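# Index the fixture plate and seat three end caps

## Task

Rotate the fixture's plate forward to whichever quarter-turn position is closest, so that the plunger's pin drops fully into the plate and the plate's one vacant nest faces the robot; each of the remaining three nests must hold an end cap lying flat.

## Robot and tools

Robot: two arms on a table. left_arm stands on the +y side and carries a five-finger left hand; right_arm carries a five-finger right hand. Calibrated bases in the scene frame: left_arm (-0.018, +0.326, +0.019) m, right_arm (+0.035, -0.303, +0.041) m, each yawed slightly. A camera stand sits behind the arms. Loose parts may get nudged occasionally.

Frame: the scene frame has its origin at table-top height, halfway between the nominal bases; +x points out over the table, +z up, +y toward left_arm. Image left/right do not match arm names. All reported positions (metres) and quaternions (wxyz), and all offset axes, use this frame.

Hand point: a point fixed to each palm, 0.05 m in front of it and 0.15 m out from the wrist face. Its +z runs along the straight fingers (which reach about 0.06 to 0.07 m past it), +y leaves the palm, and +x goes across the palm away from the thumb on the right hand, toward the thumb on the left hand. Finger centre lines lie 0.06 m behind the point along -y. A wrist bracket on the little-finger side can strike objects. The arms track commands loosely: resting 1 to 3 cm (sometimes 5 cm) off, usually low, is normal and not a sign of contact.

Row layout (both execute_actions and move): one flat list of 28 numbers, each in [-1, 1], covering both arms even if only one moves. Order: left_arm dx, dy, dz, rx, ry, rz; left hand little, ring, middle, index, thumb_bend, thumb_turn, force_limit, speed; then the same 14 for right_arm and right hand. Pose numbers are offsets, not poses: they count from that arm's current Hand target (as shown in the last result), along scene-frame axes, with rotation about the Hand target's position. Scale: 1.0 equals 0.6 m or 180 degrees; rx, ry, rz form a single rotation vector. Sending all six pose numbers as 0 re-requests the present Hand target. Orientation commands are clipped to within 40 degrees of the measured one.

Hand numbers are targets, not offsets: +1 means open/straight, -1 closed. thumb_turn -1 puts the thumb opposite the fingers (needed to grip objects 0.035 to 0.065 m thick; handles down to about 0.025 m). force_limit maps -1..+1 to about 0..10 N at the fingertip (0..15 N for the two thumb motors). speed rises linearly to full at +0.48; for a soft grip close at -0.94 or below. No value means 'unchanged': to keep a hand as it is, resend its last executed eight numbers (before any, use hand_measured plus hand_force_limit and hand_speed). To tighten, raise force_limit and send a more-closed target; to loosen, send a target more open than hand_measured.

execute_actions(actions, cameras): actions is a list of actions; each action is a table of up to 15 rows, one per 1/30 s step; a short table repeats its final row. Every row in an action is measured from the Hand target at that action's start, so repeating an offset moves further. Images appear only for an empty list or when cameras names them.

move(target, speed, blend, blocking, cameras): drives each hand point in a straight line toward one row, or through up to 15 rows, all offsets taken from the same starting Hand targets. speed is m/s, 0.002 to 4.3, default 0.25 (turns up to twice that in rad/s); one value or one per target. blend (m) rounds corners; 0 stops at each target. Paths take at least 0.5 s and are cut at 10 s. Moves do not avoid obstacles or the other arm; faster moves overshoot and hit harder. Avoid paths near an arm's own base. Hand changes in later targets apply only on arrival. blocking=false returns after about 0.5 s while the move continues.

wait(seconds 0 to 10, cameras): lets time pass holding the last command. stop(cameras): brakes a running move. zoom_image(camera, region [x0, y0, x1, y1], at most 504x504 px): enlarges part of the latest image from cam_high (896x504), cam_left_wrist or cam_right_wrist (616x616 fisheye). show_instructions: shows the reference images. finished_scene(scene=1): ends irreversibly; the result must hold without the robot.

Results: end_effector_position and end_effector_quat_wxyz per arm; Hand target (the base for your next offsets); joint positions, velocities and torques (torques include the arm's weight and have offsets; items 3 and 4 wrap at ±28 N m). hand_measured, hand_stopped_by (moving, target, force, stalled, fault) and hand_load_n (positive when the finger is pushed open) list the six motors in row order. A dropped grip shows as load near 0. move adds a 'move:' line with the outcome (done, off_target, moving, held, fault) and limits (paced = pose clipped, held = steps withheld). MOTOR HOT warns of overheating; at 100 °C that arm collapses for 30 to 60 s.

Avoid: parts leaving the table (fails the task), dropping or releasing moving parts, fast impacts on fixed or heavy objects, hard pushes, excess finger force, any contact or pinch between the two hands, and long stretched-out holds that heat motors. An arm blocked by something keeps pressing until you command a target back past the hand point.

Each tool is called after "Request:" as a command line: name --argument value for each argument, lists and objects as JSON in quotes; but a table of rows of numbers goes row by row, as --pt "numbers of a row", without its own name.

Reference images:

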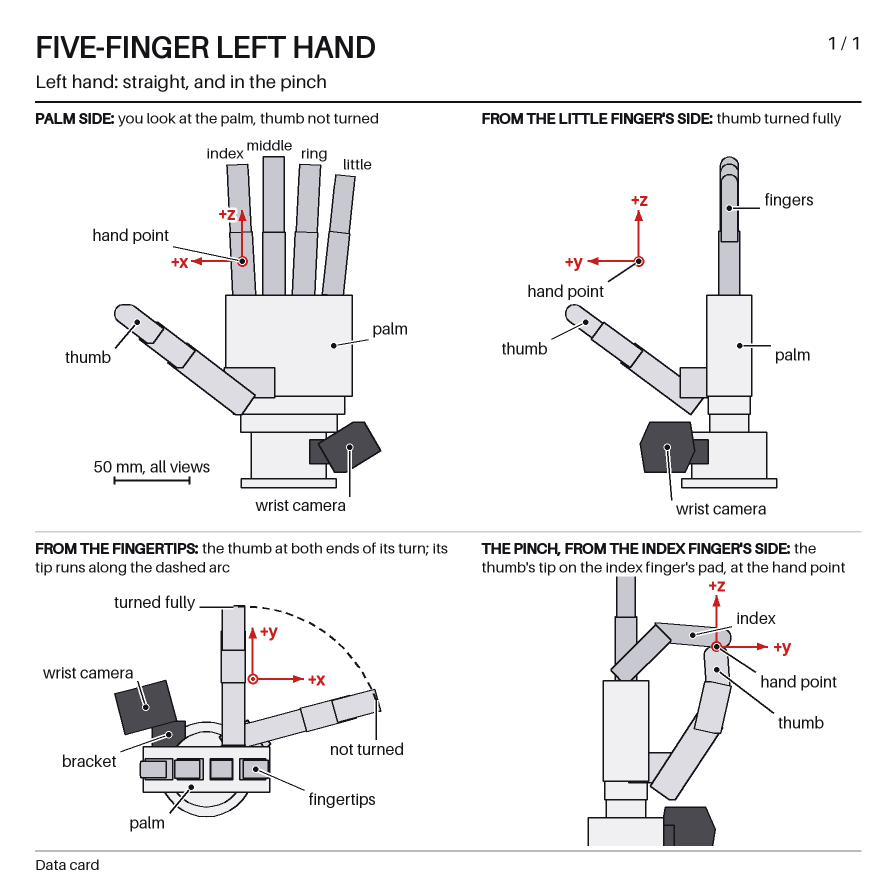

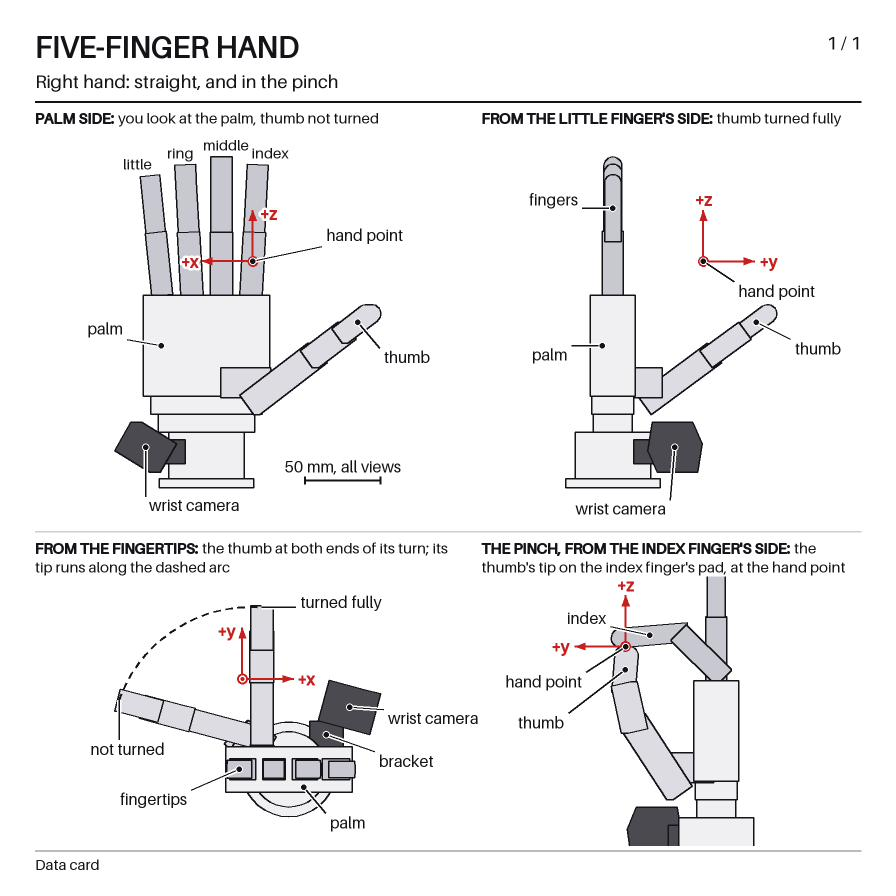

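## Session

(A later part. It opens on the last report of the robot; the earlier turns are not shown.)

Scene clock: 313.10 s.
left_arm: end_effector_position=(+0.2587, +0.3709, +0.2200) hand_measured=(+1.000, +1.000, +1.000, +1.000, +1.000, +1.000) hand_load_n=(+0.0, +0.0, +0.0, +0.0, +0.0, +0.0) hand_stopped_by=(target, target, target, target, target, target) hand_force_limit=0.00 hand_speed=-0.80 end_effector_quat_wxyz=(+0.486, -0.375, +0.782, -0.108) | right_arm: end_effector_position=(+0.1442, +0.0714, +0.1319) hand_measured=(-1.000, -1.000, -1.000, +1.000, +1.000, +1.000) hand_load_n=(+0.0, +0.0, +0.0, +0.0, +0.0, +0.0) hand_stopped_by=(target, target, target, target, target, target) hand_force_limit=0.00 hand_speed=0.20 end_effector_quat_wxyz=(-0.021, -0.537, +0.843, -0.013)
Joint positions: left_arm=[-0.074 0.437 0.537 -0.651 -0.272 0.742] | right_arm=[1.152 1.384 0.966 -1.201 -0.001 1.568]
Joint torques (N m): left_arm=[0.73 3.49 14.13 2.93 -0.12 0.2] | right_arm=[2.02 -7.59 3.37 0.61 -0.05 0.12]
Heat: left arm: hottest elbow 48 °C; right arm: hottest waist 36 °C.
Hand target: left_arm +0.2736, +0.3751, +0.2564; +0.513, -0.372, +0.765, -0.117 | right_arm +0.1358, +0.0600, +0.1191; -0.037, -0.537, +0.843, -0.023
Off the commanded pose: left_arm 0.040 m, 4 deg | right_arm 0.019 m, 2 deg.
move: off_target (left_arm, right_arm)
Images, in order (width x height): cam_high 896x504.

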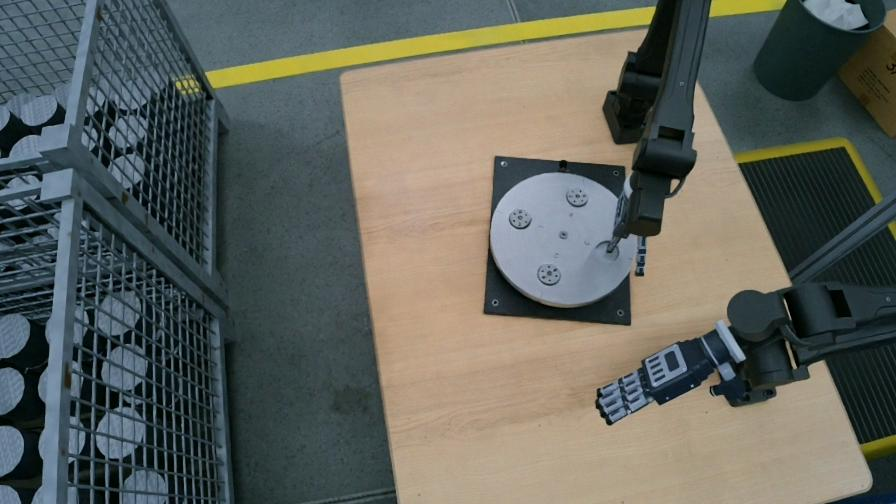

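Request:
move --target '[0.0,0.0,0.0,0,0,0,1,1,1,1,1,1,0,-0.8,-0.0133,-0.0333,0.0,0,0,0,-1,-1,-1,1,1,1,0,0.2]' --speed 0.08 --cameras '["cam_high"]'

Request:
zoom_image --camera "cam_high" --region '[580, 210, 640, 270]'

Scene clock: 317.27 s.
left_arm: end_effector_position=(+0.2587, +0.3709, +0.2200) hand_measured=(+1.000, +1.000, +1.000, +1.000, +1.000, +1.000) hand_load_n=(+0.0, +0.0, +0.0, +0.0, +0.0, +0.0) hand_stopped_by=(target, target, target, target, target, target) hand_force_limit=0.00 hand_speed=-0.80 end_effector_quat_wxyz=(+0.486, -0.375, +0.782, -0.108) | right_arm: end_effector_position=(+0.1395, +0.0611, +0.1317) hand_measured=(-1.000, -1.000, -1.000, +1.000, +1.000, +1.000) hand_load_n=(+0.0, +0.0, +0.0, +0.0, +0.0, +0.0) hand_stopped_by=(target, target, target, target, target, target) hand_force_limit=0.00 hand_speed=0.20 end_effector_quat_wxyz=(-0.011, -0.537, +0.843, -0.007)
Joint positions: left_arm=[-0.074 0.437 0.537 -0.651 -0.272 0.742] | right_arm=[1.152 1.339 0.92 -1.178 0 1.568]
Joint torques (N m): left_arm=[0.79 3.55 14.12 2.92 -0.12 0.2] | right_arm=[1.79 -7.53 2.74 -0.4 -0.06 0.07]
Heat: left arm: hottest elbow 48 °C; right arm: hottest waist 36 °C.
Hand target: left_arm +0.2736, +0.3751, +0.2564; +0.513, -0.372, +0.765, -0.117 | right_arm +0.1278, +0.0400, +0.1190; -0.037, -0.537, +0.843, -0.023
Off the commanded pose: left_arm 0.040 m, 4 deg | right_arm 0.027 m, 4 deg.
move: off_target (left_arm, right_arm)
Images, in order (width x height): cam_high 896x504.

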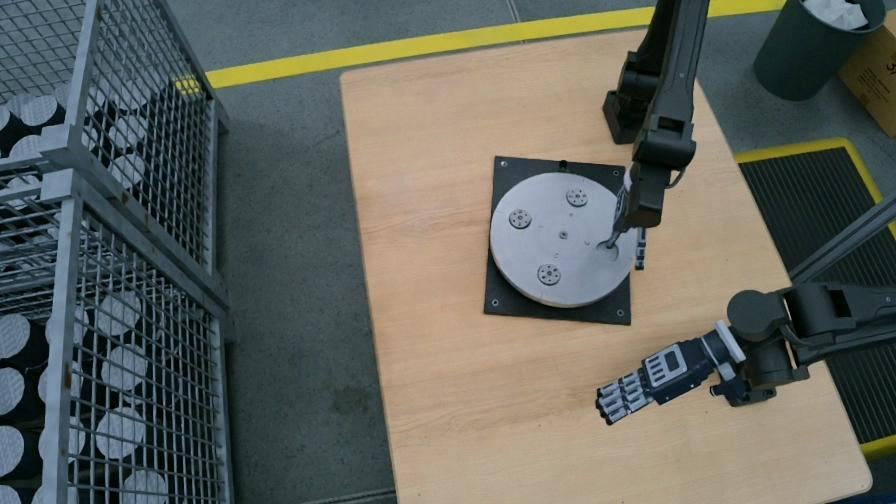

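Scaled by 8.400.

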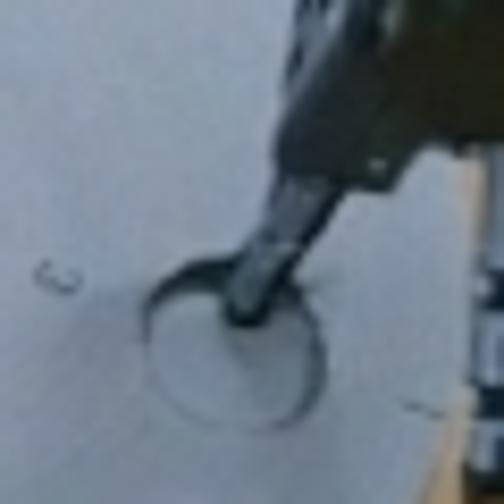

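Request:
move --target '[0.0,0.0,0.0,0,0,0,1,1,1,1,1,1,0,-0.8,-0.01,-0.03,-0.003,0,0,0,-1,-1,-1,1,1,1,0,0.2]' --speed 0.08 --cameras '["cam_high"]'

Request:
zoom_image --camera "cam_high" --region '[580, 210, 640, 270]'

Scene clock: 320.57 s.
left_arm: end_effector_position=(+0.2587, +0.3709, +0.2200) hand_measured=(+1.000, +1.000, +1.000, +1.000, +1.000, +1.000) hand_load_n=(+0.0, +0.0, +0.0, +0.0, +0.0, +0.0) hand_stopped_by=(target, target, target, target, target, target) hand_force_limit=0.00 hand_speed=-0.80 end_effector_quat_wxyz=(+0.486, -0.375, +0.782, -0.108) | right_arm: end_effector_position=(+0.1368, +0.0541, +0.1326) hand_measured=(-1.000, -1.000, -1.000, +1.000, +1.000, +1.000) hand_load_n=(+0.0, +0.0, +0.0, +0.0, +0.0, +0.0) hand_stopped_by=(target, target, target, target, target, target) hand_force_limit=0.00 hand_speed=0.20 end_effector_quat_wxyz=(+0.003, -0.537, +0.843, +0.000)
Joint positions: left_arm=[-0.074 0.437 0.537 -0.651 -0.272 0.742] | right_arm=[1.152 1.296 0.882 -1.152 0.003 1.568]
Joint torques (N m): left_arm=[0.73 3.55 14.13 2.92 -0.12 0.2] | right_arm=[1.49 -7.41 2.35 -1.35 -0.15 0.04]
Heat: left arm: hottest elbow 48 °C; right arm: hottest waist 36 °C.
Hand target: left_arm +0.2736, +0.3751, +0.2564; +0.513, -0.372, +0.765, -0.117 | right_arm +0.1218, +0.0221, +0.1173; -0.037, -0.537, +0.843, -0.023
Off the commanded pose: left_arm 0.040 m, 4 deg | right_arm 0.039 m, 5 deg.
move: off_target (left_arm, right_arm)
Images, in order (width x height): cam_high 896x504.

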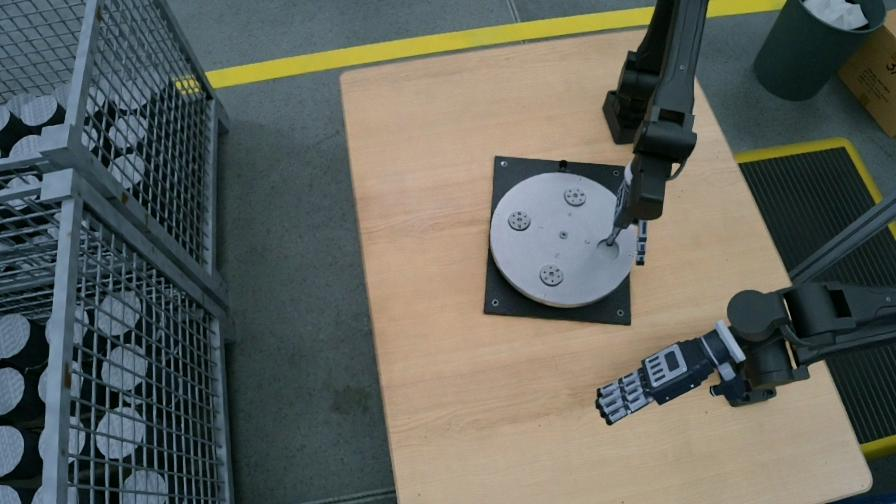

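Scaled by 8.400.

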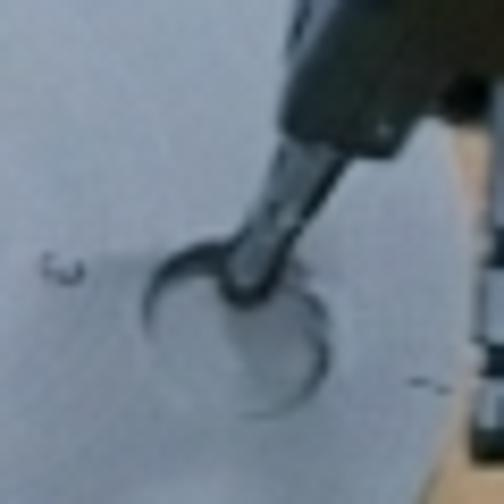

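Request:
move --target '[0.0,0.0,0.0,0,0,0,1,1,1,1,1,1,0,-0.8,-0.0067,-0.02,0,0,0,0,-1,-1,-1,1,1,1,0,0.2]' --speed 0.06 --cameras '["cam_high"]'

Request:
zoom_image --camera "cam_high" --region '[480, 150, 660, 330]'

Scene clock: 327.87 s.
left_arm: end_effector_position=(+0.2587, +0.3709, +0.2200) hand_measured=(+1.000, +1.000, +1.000, +1.000, +1.000, +1.000) hand_load_n=(+0.0, +0.0, +0.0, +0.0, +0.0, +0.0) hand_stopped_by=(target, target, target, target, target, target) hand_force_limit=0.00 hand_speed=-0.80 end_effector_quat_wxyz=(+0.486, -0.375, +0.782, -0.108) | right_arm: end_effector_position=(+0.1332, +0.0455, +0.1335) hand_measured=(-1.000, -1.000, -1.000, +1.000, +1.000, +1.000) hand_load_n=(+0.5, +0.0, +0.5, +0.0, -0.5, +0.0) hand_stopped_by=(target, target, target, target, target, target) hand_force_limit=0.00 hand_speed=0.20 end_effector_quat_wxyz=(+0.009, -0.537, +0.843, +0.003)
Joint positions: left_arm=[-0.074 0.437 0.537 -0.651 -0.272 0.742] | right_arm=[1.152 1.26 0.852 -1.144 0.005 1.568]
Joint torques (N m): left_arm=[0.73 3.49 14.13 2.92 -0.12 0.2] | right_arm=[1.14 -6.89 2.43 -1.72 -0.28 0]
Heat: left arm: hottest elbow 49 °C; right arm: hottest waist 36 °C.
Hand target: left_arm +0.2736, +0.3751, +0.2564; +0.513, -0.372, +0.765, -0.117 | right_arm +0.1177, +0.0100, +0.1172; -0.037, -0.537, +0.843, -0.023
Off the commanded pose: left_arm 0.040 m, 4 deg | right_arm 0.042 m, 6 deg.
move: off_target (left_arm, right_arm)
Images, in order (width x height): cam_high 896x504.

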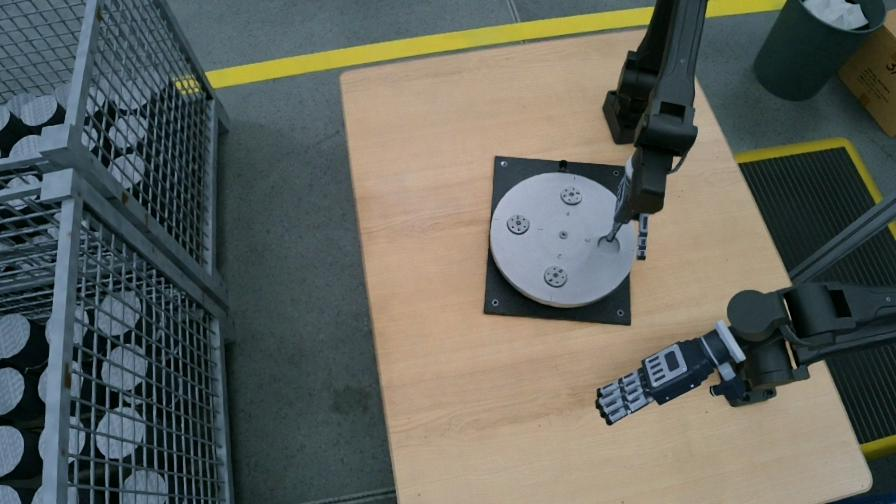

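Scaled by 2.800.

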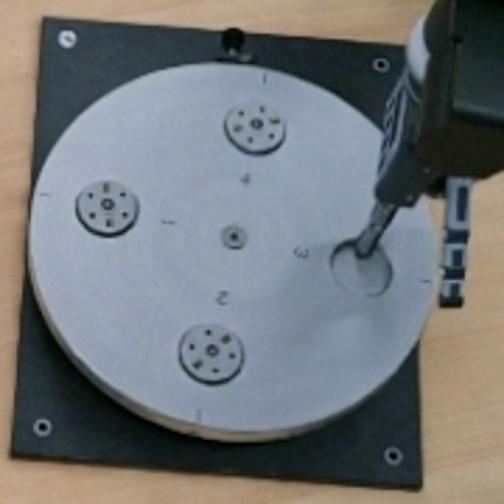

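Request:
move --target '[0.0,0.0,0.0,0,0,0,1,1,1,1,1,1,0,-0.8,-0.0035,-0.018,0,0,0,0,-1,-1,-1,1,1,1,0,0.2]' --speed 0.05 --cameras '["cam_high"]'

Request:
zoom_image --camera "cam_high" --region '[480, 150, 660, 330]'

Scene clock: 332.30 s.
left_arm: end_effector_position=(+0.2587, +0.3709, +0.2200) hand_measured=(+1.000, +1.000, +1.000, +1.000, +1.000, +1.000) hand_load_n=(+0.0, +0.0, +0.0, +0.0, +0.0, +0.0) hand_stopped_by=(target, target, target, target, target, target) hand_force_limit=0.00 hand_speed=-0.80 end_effector_quat_wxyz=(+0.486, -0.375, +0.782, -0.108) | right_arm: end_effector_position=(+0.1307, +0.0372, +0.1352) hand_measured=(-1.000, -1.000, -1.000, +1.000, +1.000, +1.000) hand_load_n=(+0.0, +0.0, +0.0, +0.0, +0.0, +0.0) hand_stopped_by=(target, target, target, target, target, target) hand_force_limit=0.00 hand_speed=0.20 end_effector_quat_wxyz=(+0.013, -0.538, +0.843, +0.006)
Joint positions: left_arm=[-0.074 0.437 0.537 -0.651 -0.272 0.742] | right_arm=[1.147 1.227 0.828 -1.144 0.003 1.562]
Joint torques (N m): left_arm=[0.73 3.55 14.13 2.93 -0.13 0.2] | right_arm=[0.73 -6.36 2.4 -1.98 -0.23 0]
Heat: left arm: hottest elbow 49 °C; right arm: hottest waist 36 °C.
Hand target: left_arm +0.2736, +0.3751, +0.2564; +0.513, -0.372, +0.765, -0.117 | right_arm +0.1156, -0.0008, +0.1172; -0.037, -0.537, +0.843, -0.023
Off the commanded pose: left_arm 0.040 m, 4 deg | right_arm 0.045 m, 7 deg.
move: off_target (left_arm, right_arm)
Images, in order (width x height): cam_high 896x504.

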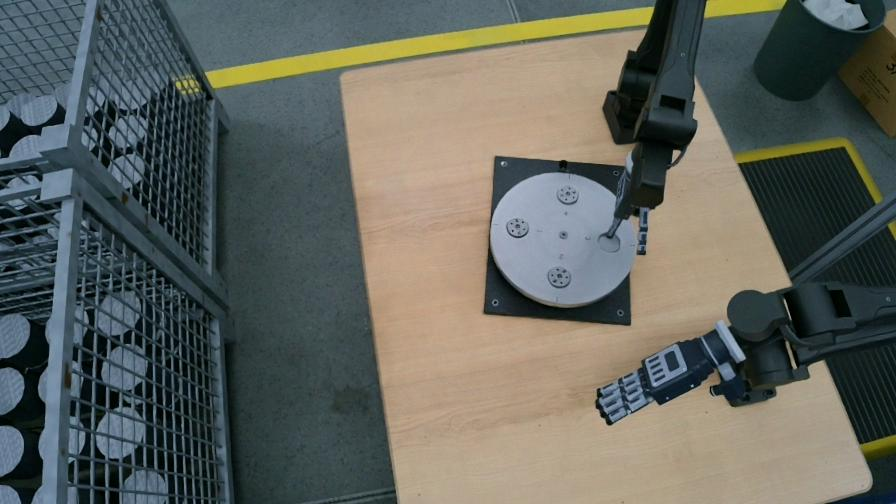

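Scaled by 2.800.

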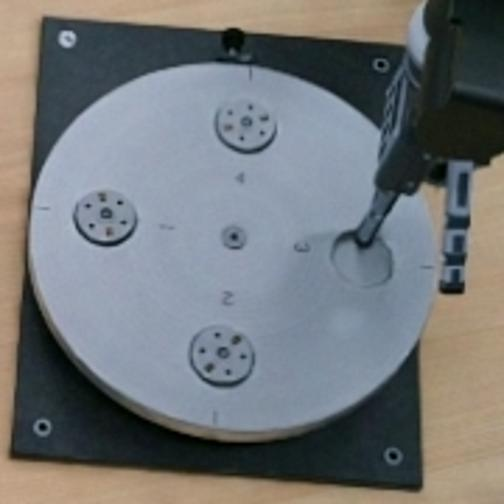

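Request:
move --target '[0.0,0.0,0.0,0,0,0,1,1,1,1,1,1,0,-0.8,-0.0019,-0.0133,-0.005,0,0,0,-1,-1,-1,1,1,1,0,0.2]' --speed 0.04 --cameras '["cam_high"]'

Request:
zoom_image --camera "cam_high" --region '[480, 150, 660, 330]'

Scene clock: 337.17 s.
left_arm: end_effector_position=(+0.2587, +0.3709, +0.2200) hand_measured=(+1.000, +1.000, +1.000, +1.000, +1.000, +1.000) hand_load_n=(+0.0, +0.0, +0.0, +0.0, +0.0, +0.0) hand_stopped_by=(target, target, target, target, target, target) hand_force_limit=0.00 hand_speed=-0.80 end_effector_quat_wxyz=(+0.486, -0.375, +0.782, -0.108) | right_arm: end_effector_position=(+0.1300, +0.0301, +0.1355) hand_measured=(-1.000, -1.000, -1.000, +1.000, +1.000, +1.000) hand_load_n=(+0.0, +0.0, +0.5, +0.0, +0.0, +0.0) hand_stopped_by=(target, target, target, target, target, target) hand_force_limit=0.00 hand_speed=0.20 end_effector_quat_wxyz=(+0.015, -0.538, +0.843, +0.007)
Joint positions: left_arm=[-0.074 0.437 0.537 -0.651 -0.272 0.742] | right_arm=[1.139 1.205 0.81 -1.144 0.003 1.554]
Joint torques (N m): left_arm=[0.79 3.55 14.12 2.92 -0.13 0.21] | right_arm=[0.79 -5.66 2.07 -1.89 -0.16 -0.02]
Heat: left arm: hottest elbow 50 °C; right arm: hottest waist 36 °C.
Hand target: left_arm +0.2736, +0.3751, +0.2564; +0.513, -0.372, +0.765, -0.117 | right_arm +0.1144, -0.0088, +0.1142; -0.037, -0.537, +0.843, -0.023
Off the commanded pose: left_arm 0.040 m, 4 deg | right_arm 0.047 m, 7 deg.
move: off_target (left_arm, right_arm)
Images, in order (width x height): cam_high 896x504.

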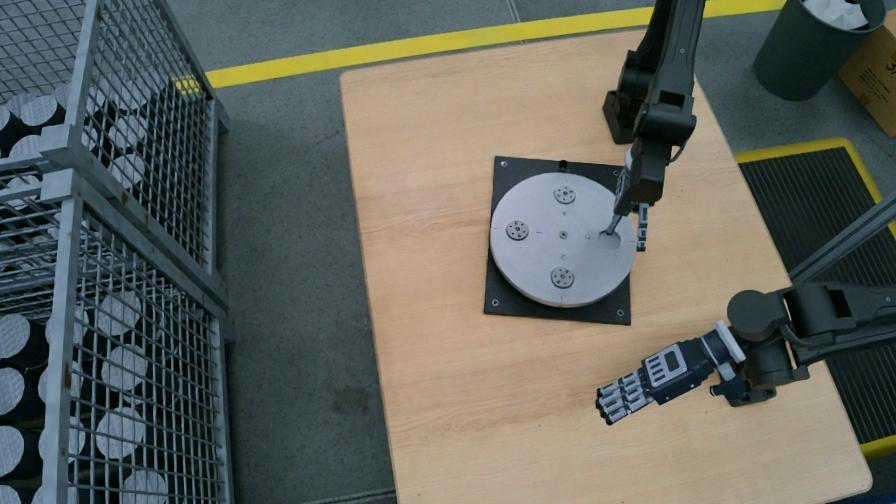

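Scaled by 2.800.

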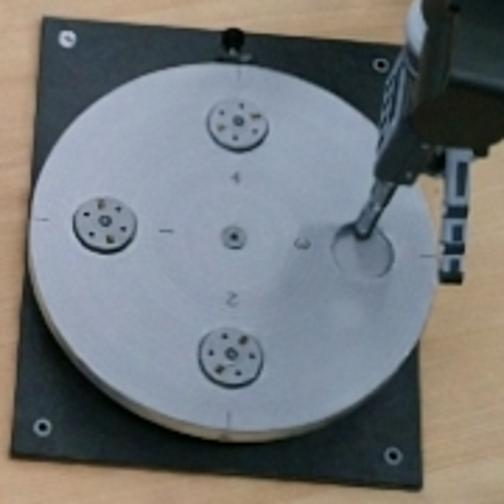

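Request:
move --target '[0.0,0.0,0.0,0,0,0,1,1,1,1,1,1,0,-0.8,-0.0005,-0.006,0,0,0,0,-1,-1,-1,1,1,1,0,0.2]' --speed 0.03 --cameras '["cam_high"]'

Request:
zoom_image --camera "cam_high" --region '[480, 150, 660, 330]'

Scene clock: 341.63 s.
left_arm: end_effector_position=(+0.2587, +0.3709, +0.2200) hand_measured=(+1.000, +1.000, +1.000, +1.000, +1.000, +1.000) hand_load_n=(+0.0, +0.0, +0.0, +0.0, +0.0, +0.0) hand_stopped_by=(target, target, target, target, target, target) hand_force_limit=0.00 hand_speed=-0.80 end_effector_quat_wxyz=(+0.486, -0.375, +0.782, -0.108) | right_arm: end_effector_position=(+0.1305, +0.0291, +0.1359) hand_measured=(-1.000, -1.000, -1.000, +1.000, +1.000, +1.000) hand_load_n=(+0.5, +0.0, +0.0, +0.0, -0.5, +0.0) hand_stopped_by=(target, target, target, target, target, target) hand_force_limit=0.00 hand_speed=0.20 end_effector_quat_wxyz=(+0.016, -0.538, +0.843, +0.008)
Joint positions: left_arm=[-0.074 0.437 0.537 -0.651 -0.272 0.742] | right_arm=[1.136 1.201 0.809 -1.144 0.003 1.55]
Joint torques (N m): left_arm=[0.73 3.49 14.13 2.93 -0.12 0.2] | right_arm=[0.79 -6.18 1.73 -1.77 -0.14 -0.03]
Heat: left arm: hottest elbow 50 °C; right arm: hottest waist 36 °C.
Hand target: left_arm +0.2736, +0.3751, +0.2564; +0.513, -0.372, +0.765, -0.117 | right_arm +0.1141, -0.0124, +0.1142; -0.037, -0.537, +0.842, -0.023
Off the commanded pose: left_arm 0.040 m, 4 deg | right_arm 0.050 m, 7 deg.
move: off_target (left_arm, right_arm)
Images, in order (width x height): cam_high 896x504.

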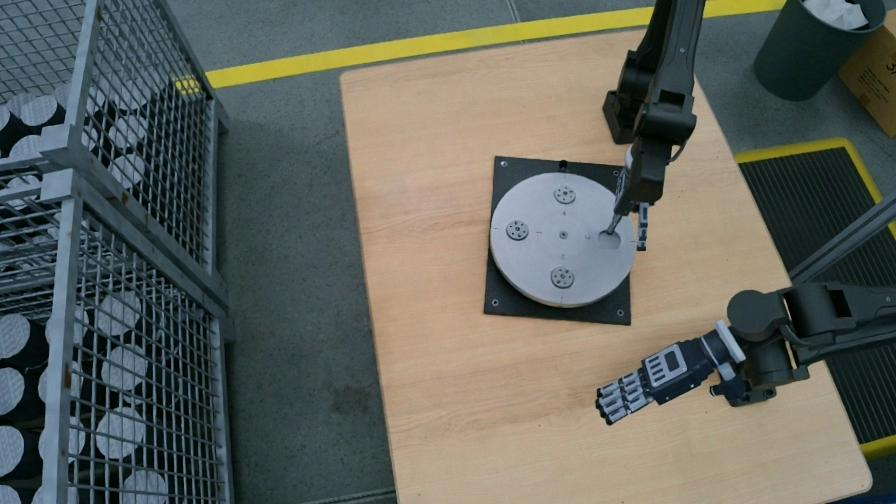

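Scaled by 2.800.

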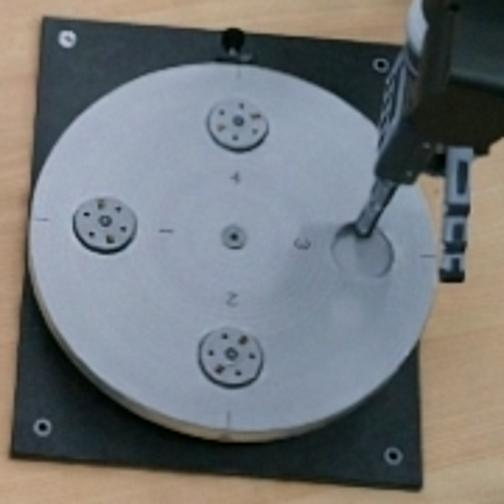

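Request:
wait --seconds 0.1 --cameras '["all"]'

Request:
zoom_image --camera "cam_high" --region '[535, 145, 595, 205]'

Request:
zoom_image --camera "cam_right_wrist" --region '[150, 60, 350, 260]'

Scene clock: 344.27 s.
left_arm: end_effector_position=(+0.2587, +0.3709, +0.2200) hand_measured=(+1.000, +1.000, +1.000, +1.000, +1.000, +1.000) hand_load_n=(+0.0, +0.0, +0.0, +0.0, +0.0, +0.0) hand_stopped_by=(target, target, target, target, target, target) hand_force_limit=0.00 hand_speed=-0.80 end_effector_quat_wxyz=(+0.486, -0.375, +0.782, -0.108) | right_arm: end_effector_position=(+0.1305, +0.0291, +0.1359) hand_measured=(-1.000, -1.000, -1.000, +1.000, +1.000, +1.000) hand_load_n=(+0.0, +0.0, +0.0, +0.0, +0.0, +0.0) hand_stopped_by=(target, target, target, target, target, target) hand_force_limit=0.00 hand_speed=0.20 end_effector_quat_wxyz=(+0.016, -0.539, +0.842, +0.008)
Joint positions: left_arm=[-0.074 0.437 0.537 -0.651 -0.272 0.742] | right_arm=[1.136 1.201 0.809 -1.144 0.003 1.549]
Joint torques (N m): left_arm=[0.79 3.55 14.13 2.93 -0.13 0.2] | right_arm=[0.67 -6.24 1.69 -1.94 -0.14 -0.01]
Heat: left arm: hottest elbow 50 °C; right arm: hottest waist 36 °C.
Hand target: left_arm +0.2736, +0.3751, +0.2564; +0.513, -0.372, +0.765, -0.117 | right_arm +0.1141, -0.0124, +0.1142; -0.037, -0.537, +0.842, -0.023
Off the commanded pose: left_arm 0.040 m, 4 deg | right_arm 0.050 m, 7 deg.
wait: 0.10 s; at rest from the start
camera_calibration:
cam_left_wrist: T_world_to_cam=[[0.366118, -0.859448, 0.356802, 0.142627], [-0.725749, -0.503699, -0.468589, 0.482583], [0.582449, -0.0873893, -0.808156, 0.170429], [0, 0, 0, 1]] pos_world=[0.198749, 0.380551, 0.312977]
cam_right_wrist: T_world_to_cam=[[-0.978499, 0.206035, -0.00944784, 0.12694], [0.164029, 0.80514, 0.569951, -0.126831], [0.125036, 0.556147, -0.821625, 0.193823], [0, 0, 0, 1]] pos_world=[0.120779, -0.0318318, 0.232737]

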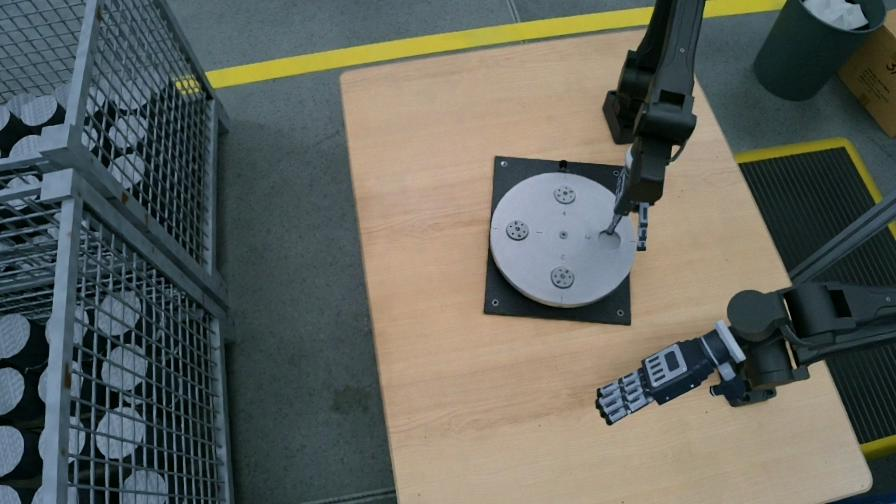

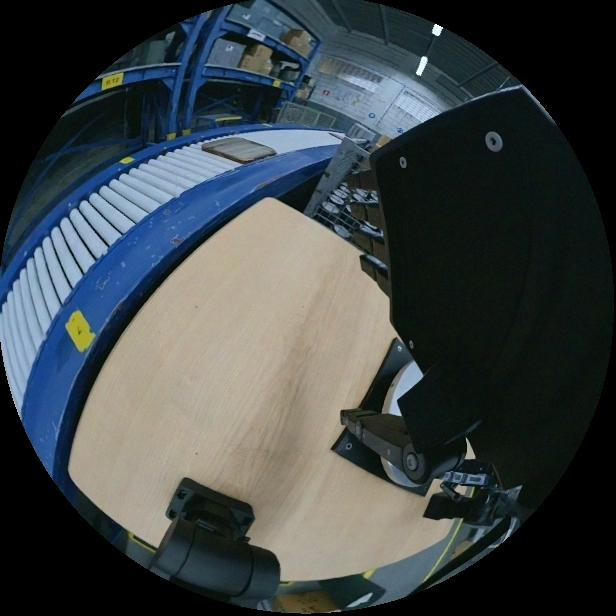

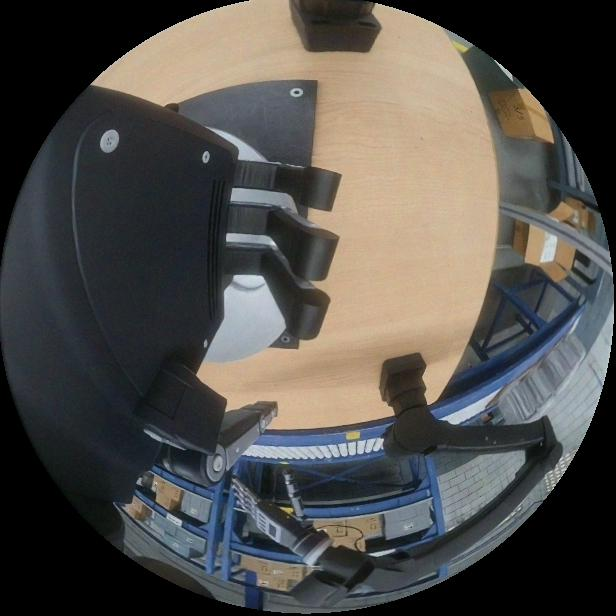

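Scaled by 8.400.

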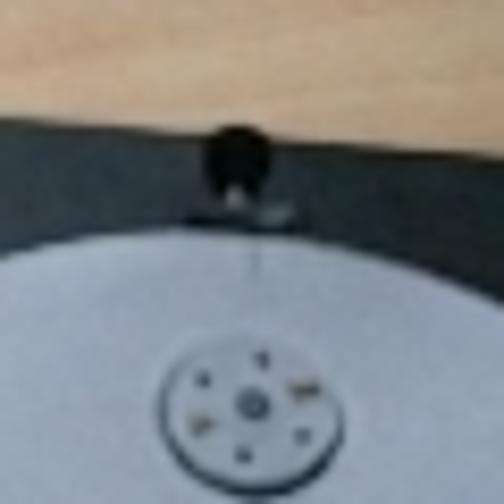

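Scaled by 2.520 from the camera's 616x616 image, which has a finer 880x880 frame.

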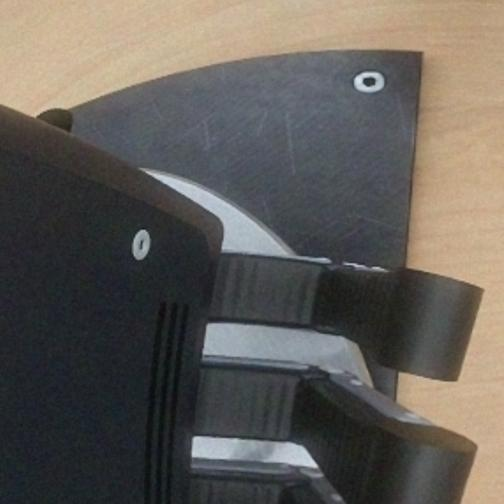

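Request:
move --target '[0.0,0.0,0.0,0,0,0,1,1,1,1,1,1,0,-0.8,0,-0.0083,0,0,0,0,-1,-1,-1,1,1,1,0,0.2]' --speed 0.03 --cameras '["cam_high"]'

Request:
zoom_image --camera "cam_high" --region '[535, 145, 595, 205]'

Request:
zoom_image --camera "cam_high" --region '[480, 150, 660, 330]'

Scene clock: 350.23 s.
left_arm: end_effector_position=(+0.2587, +0.3709, +0.2200) hand_measured=(+1.000, +1.000, +1.000, +1.000, +1.000, +1.000) hand_load_n=(+0.0, +0.0, +0.0, +0.0, +0.0, -0.5) hand_stopped_by=(target, target, target, target, target, target) hand_force_limit=0.00 hand_speed=-0.80 end_effector_quat_wxyz=(+0.486, -0.375, +0.782, -0.108) | right_arm: end_effector_position=(+0.1244, +0.0134, +0.1380) hand_measured=(-1.000, -1.000, -1.000, +1.000, +1.000, +1.000) hand_load_n=(+0.0, +0.0, +0.0, -1.0, +0.0, +0.0) hand_stopped_by=(target, target, target, target, target, target) hand_force_limit=0.00 hand_speed=0.20 end_effector_quat_wxyz=(+0.009, -0.540, +0.842, +0.005)
Joint positions: left_arm=[-0.074 0.437 0.537 -0.651 -0.272 0.742] | right_arm=[1.13 1.161 0.785 -1.174 0.001 1.54]
Joint torques (N m): left_arm=[0.73 3.55 14.12 2.92 -0.12 0.2] | right_arm=[0.32 -4.19 2.54 -0.9 0.02 0]
Heat: left arm: hottest elbow 50 °C; right arm: hottest waist 36 °C.
Hand target: left_arm +0.2736, +0.3751, +0.2564; +0.513, -0.372, +0.765, -0.117 | right_arm +0.1141, -0.0173, +0.1142; -0.037, -0.537, +0.842, -0.023
Off the commanded pose: left_arm 0.040 m, 4 deg | right_arm 0.040 m, 6 deg.
move: off_target (left_arm, right_arm)
Images, in order (width x height): cam_high 896x504.

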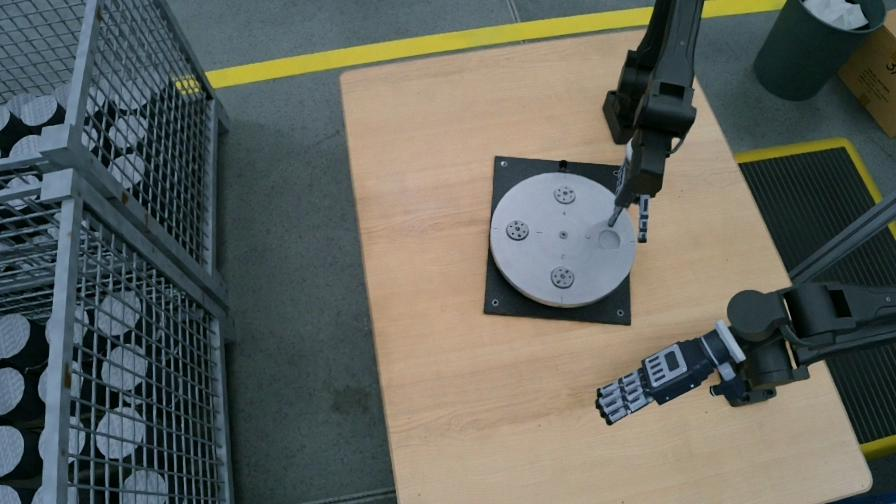

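Scaled by 8.400.

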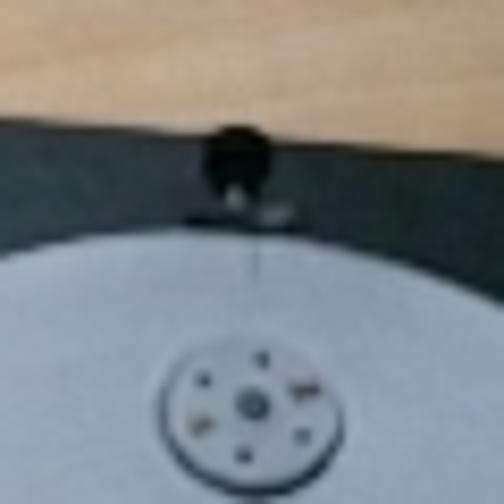

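Scaled by 2.800.

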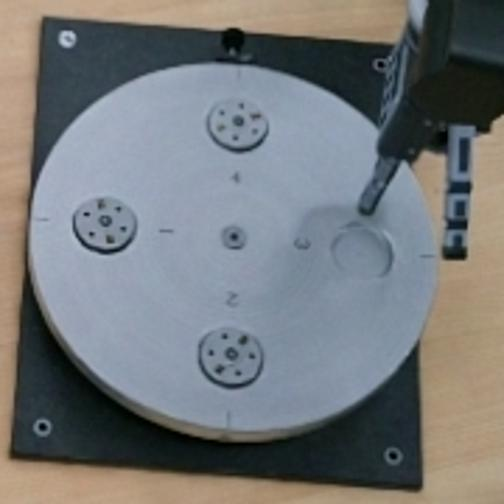

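Request:
move --pt "0 0 0 0 0 0 1 1 1 1 1 1 0 -0.8 0.0165 0.0667 0.1763 0 0 0 -1 -1 -1 1 1 1 0 0.2" --pt "0 0 0 0 0 0 1 1 1 1 1 1 0 -0.8 0.1265 -0.0712 0.1167 0.0231 0.0277 0.499 -1 -1 -1 1 1 1 0 0.2" --speed '[0.15,0.25]' --blend 0.02 --cameras '["cam_high","cam_right_wrist"]'

Request:
zoom_image --camera "cam_right_wrist" --region '[310, 110, 450, 250]'

Request:
zoom_image --camera "cam_high" --region '[480, 150, 660, 330]'

Scene clock: 369.40 s.
left_arm: end_effector_position=(+0.2587, +0.3709, +0.2200) hand_measured=(+1.000, +1.000, +1.000, +1.000, +1.000, +1.000) hand_load_n=(+0.0, +0.0, +0.0, +0.5, -0.5, +0.0) hand_stopped_by=(target, target, target, target, target, target) hand_force_limit=0.00 hand_speed=-0.80 end_effector_quat_wxyz=(+0.486, -0.375, +0.782, -0.108) | right_arm: end_effector_position=(+0.1778, -0.0727, +0.1788) hand_measured=(-1.000, -1.000, -1.000, +1.000, +1.000, +1.000) hand_load_n=(+0.0, +0.0, +0.0, +0.0, +0.0, +0.0) hand_stopped_by=(target, target, target, target, target, target) hand_force_limit=0.00 hand_speed=0.20 end_effector_quat_wxyz=(+0.041, +0.976, -0.215, -0.010)
Joint positions: left_arm=[-0.074 0.437 0.537 -0.651 -0.272 0.742] | right_arm=[0.974 1.318 1.014 -1.35 0.013 -0.182]
Joint torques (N m): left_arm=[0.79 3.49 14.12 2.93 -0.12 0.21] | right_arm=[0.73 -6.01 8.49 0.98 -0.12 -0.06]
Heat: left arm: hottest elbow 51 °C; right arm: hottest waist 36 °C.
Hand target: left_arm +0.2736, +0.3751, +0.2564; +0.513, -0.372, +0.765, -0.117 | right_arm +0.1900, -0.0601, +0.1842; +0.026, +0.976, -0.216, -0.006
Off the commanded pose: left_arm 0.040 m, 4 deg | right_arm 0.018 m, 2 deg.
move: off_target (left_arm, right_arm)
camera_calibration:
cam_right_wrist: T_world_to_cam=[[-0.205809, -0.975013, 0.0836181, -0.0453063], [-0.800423, 0.216881, 0.558825, 0.0536117], [-0.562997, 0.048081, -0.825059, 0.365836], [0, 0, 0, 1]] pos_world=[0.239552, -0.0733914, 0.275665]
Images, in order (width x height): cam_high 896x504, cam_right_wrist 616x616.

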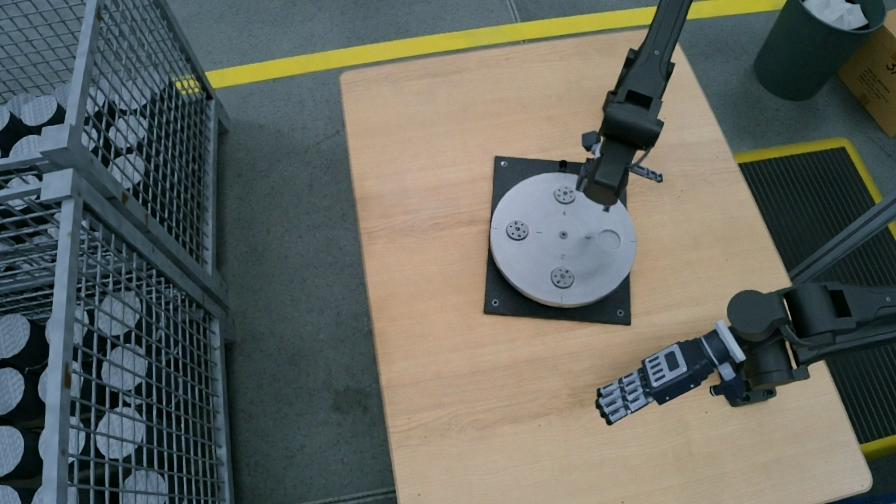

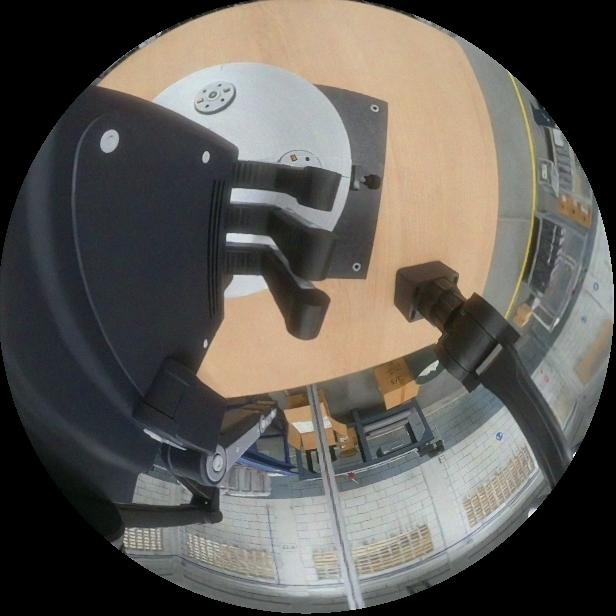

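Scaled by 3.600 from the camera's 616x616 image, which has a finer 880x880 frame.

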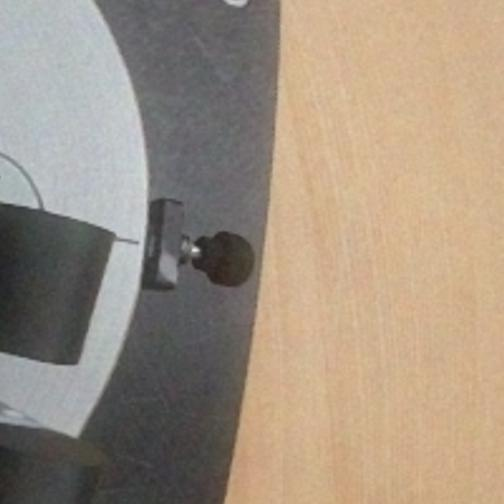

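Scaled by 2.800.

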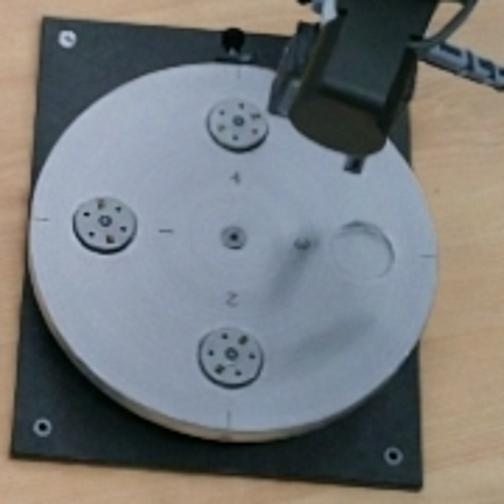

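Request:
move --target '[0,0,0,0,0,0,1,1,1,1,1,1,0,-0.8,-0.0973,0.1597,-0.0237,-0.0423,-0.0453,-0.3864,-1,-1,-1,1,1,1,0,0.2]' --speed 0.25 --cameras '["cam_high"]'

Request:
zoom_image --camera "cam_high" --region '[580, 210, 640, 270]'

Request:
zoom_image --camera "cam_high" --region '[535, 145, 595, 205]'

Scene clock: 429.00 s.
left_arm: end_effector_position=(+0.2587, +0.3709, +0.2200) hand_measured=(+1.000, +1.000, +1.000, +1.000, +1.000, +1.000) hand_load_n=(+0.0, +0.0, +0.0, +0.0, +0.0, +0.0) hand_stopped_by=(target, target, target, target, target, target) hand_force_limit=0.00 hand_speed=-0.80 end_effector_quat_wxyz=(+0.486, -0.375, +0.782, -0.108) | right_arm: end_effector_position=(+0.1276, +0.0209, +0.1600) hand_measured=(-1.000, -1.000, -1.000, +1.000, +1.000, +1.000) hand_load_n=(+0.0, +0.0, +0.0, +0.0, +0.0, +0.0) hand_stopped_by=(target, target, target, target, target, target) hand_force_limit=0.00 hand_speed=0.20 end_effector_quat_wxyz=(+0.072, +0.673, -0.734, +0.060)
Joint positions: left_arm=[-0.074 0.437 0.537 -0.651 -0.272 0.742] | right_arm=[1.146 1.369 1.029 -1.41 0.057 1.219]
Joint torques (N m): left_arm=[0.73 3.49 14.13 2.93 -0.12 0.2] | right_arm=[2.2 -6.42 8.95 0.05 0.16 0.1]
Heat: left arm: hottest elbow 54 °C; right arm: hottest elbow 37 °C.
Hand target: left_arm +0.2736, +0.3751, +0.2564; +0.513, -0.372, +0.765, -0.117 | right_arm +0.1317, +0.0357, +0.1700; -0.064, -0.673, +0.734, -0.059
Off the commanded pose: left_arm 0.040 m, 4 deg | right_arm 0.018 m, 1 deg.
move: off_target (left_arm, right_arm)
Images, in order (width x height): cam_high 896x504.

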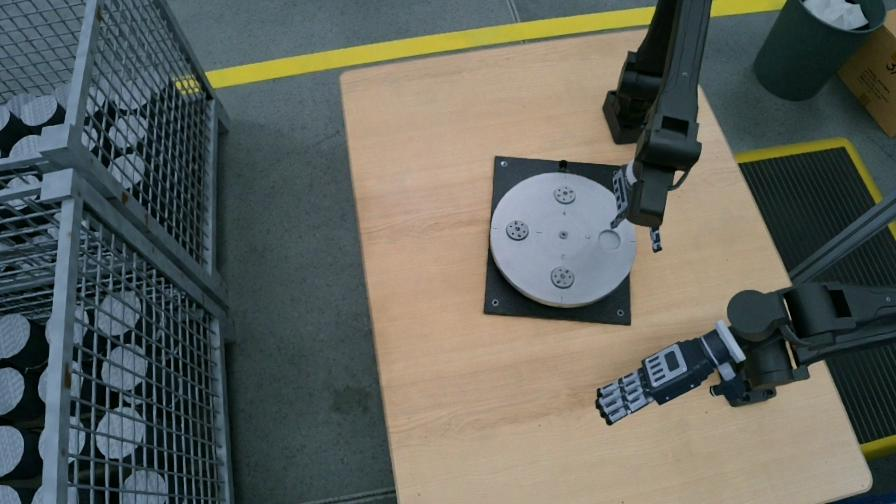

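Scaled by 8.400.

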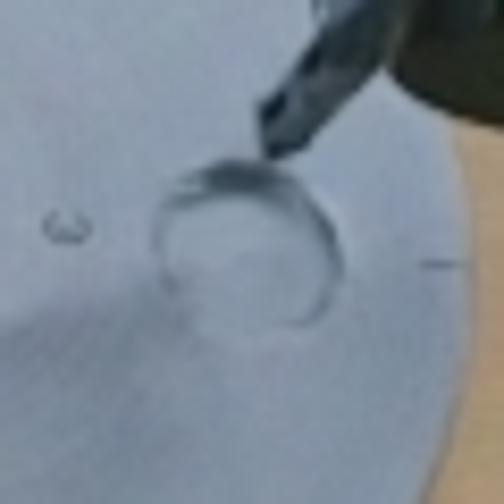

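Scaled by 8.400.

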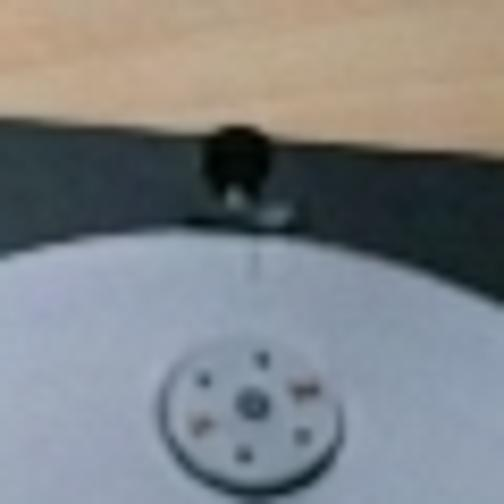

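Request:
move --target '[0,0,0,0,0,0,1,1,1,1,1,1,0,-0.8,0.0,0.01,-0.055,0,0,0,-1,-1,-1,1,1,1,0,0.2]' --speed 0.1 --cameras '["cam_high"]'

Request:
zoom_image --camera "cam_high" --region '[580, 210, 640, 270]'

Scene clock: 433.70 s.
left_arm: end_effector_position=(+0.2587, +0.3709, +0.2200) hand_measured=(+1.000, +1.000, +1.000, +1.000, +1.000, +1.000) hand_load_n=(+0.0, +0.0, +0.0, +0.0, +0.0, +0.0) hand_stopped_by=(target, target, target, target, target, target) hand_force_limit=0.00 hand_speed=-0.80 end_effector_quat_wxyz=(+0.486, -0.375, +0.782, -0.108) | right_arm: end_effector_position=(+0.1327, +0.0371, +0.1418) hand_measured=(-1.000, -1.000, -1.000, +1.000, +1.000, +1.000) hand_load_n=(+0.0, +0.0, +0.0, +0.0, -0.5, +0.0) hand_stopped_by=(target, target, target, target, target, target) hand_force_limit=0.00 hand_speed=0.20 end_effector_quat_wxyz=(+0.064, +0.673, -0.735, +0.057)
Joint positions: left_arm=[-0.074 0.437 0.537 -0.651 -0.272 0.742] | right_arm=[1.153 1.418 1.029 -1.344 0.057 1.225]
Joint torques (N m): left_arm=[0.73 3.55 14.13 2.92 -0.12 0.21] | right_arm=[2.08 -7.3 5.61 1.05 0.11 0.15]
Heat: left arm: hottest elbow 54 °C; right arm: hottest elbow 37 °C.
Hand target: left_arm +0.2736, +0.3751, +0.2564; +0.513, -0.372, +0.765, -0.117 | right_arm +0.1317, +0.0417, +0.1370; -0.064, -0.673, +0.734, -0.059
Off the commanded pose: left_arm 0.040 m, 4 deg | right_arm 0.007 m, 0 deg.
move: off_target (left_arm)
Images, in order (width x height): cam_high 896x504.

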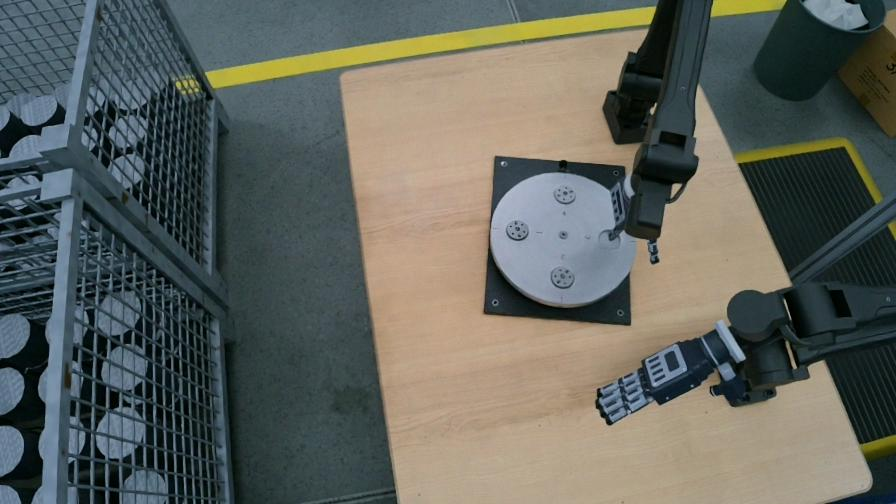

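Scaled by 8.400.

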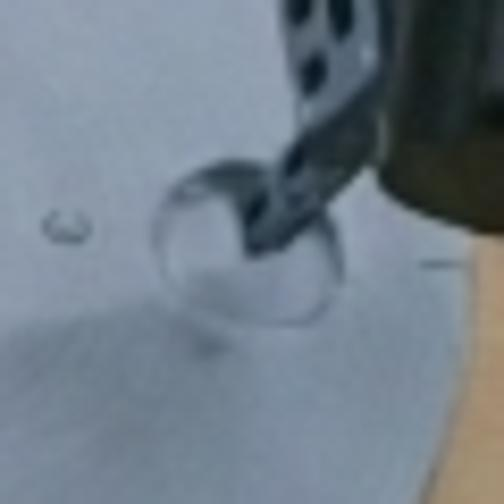

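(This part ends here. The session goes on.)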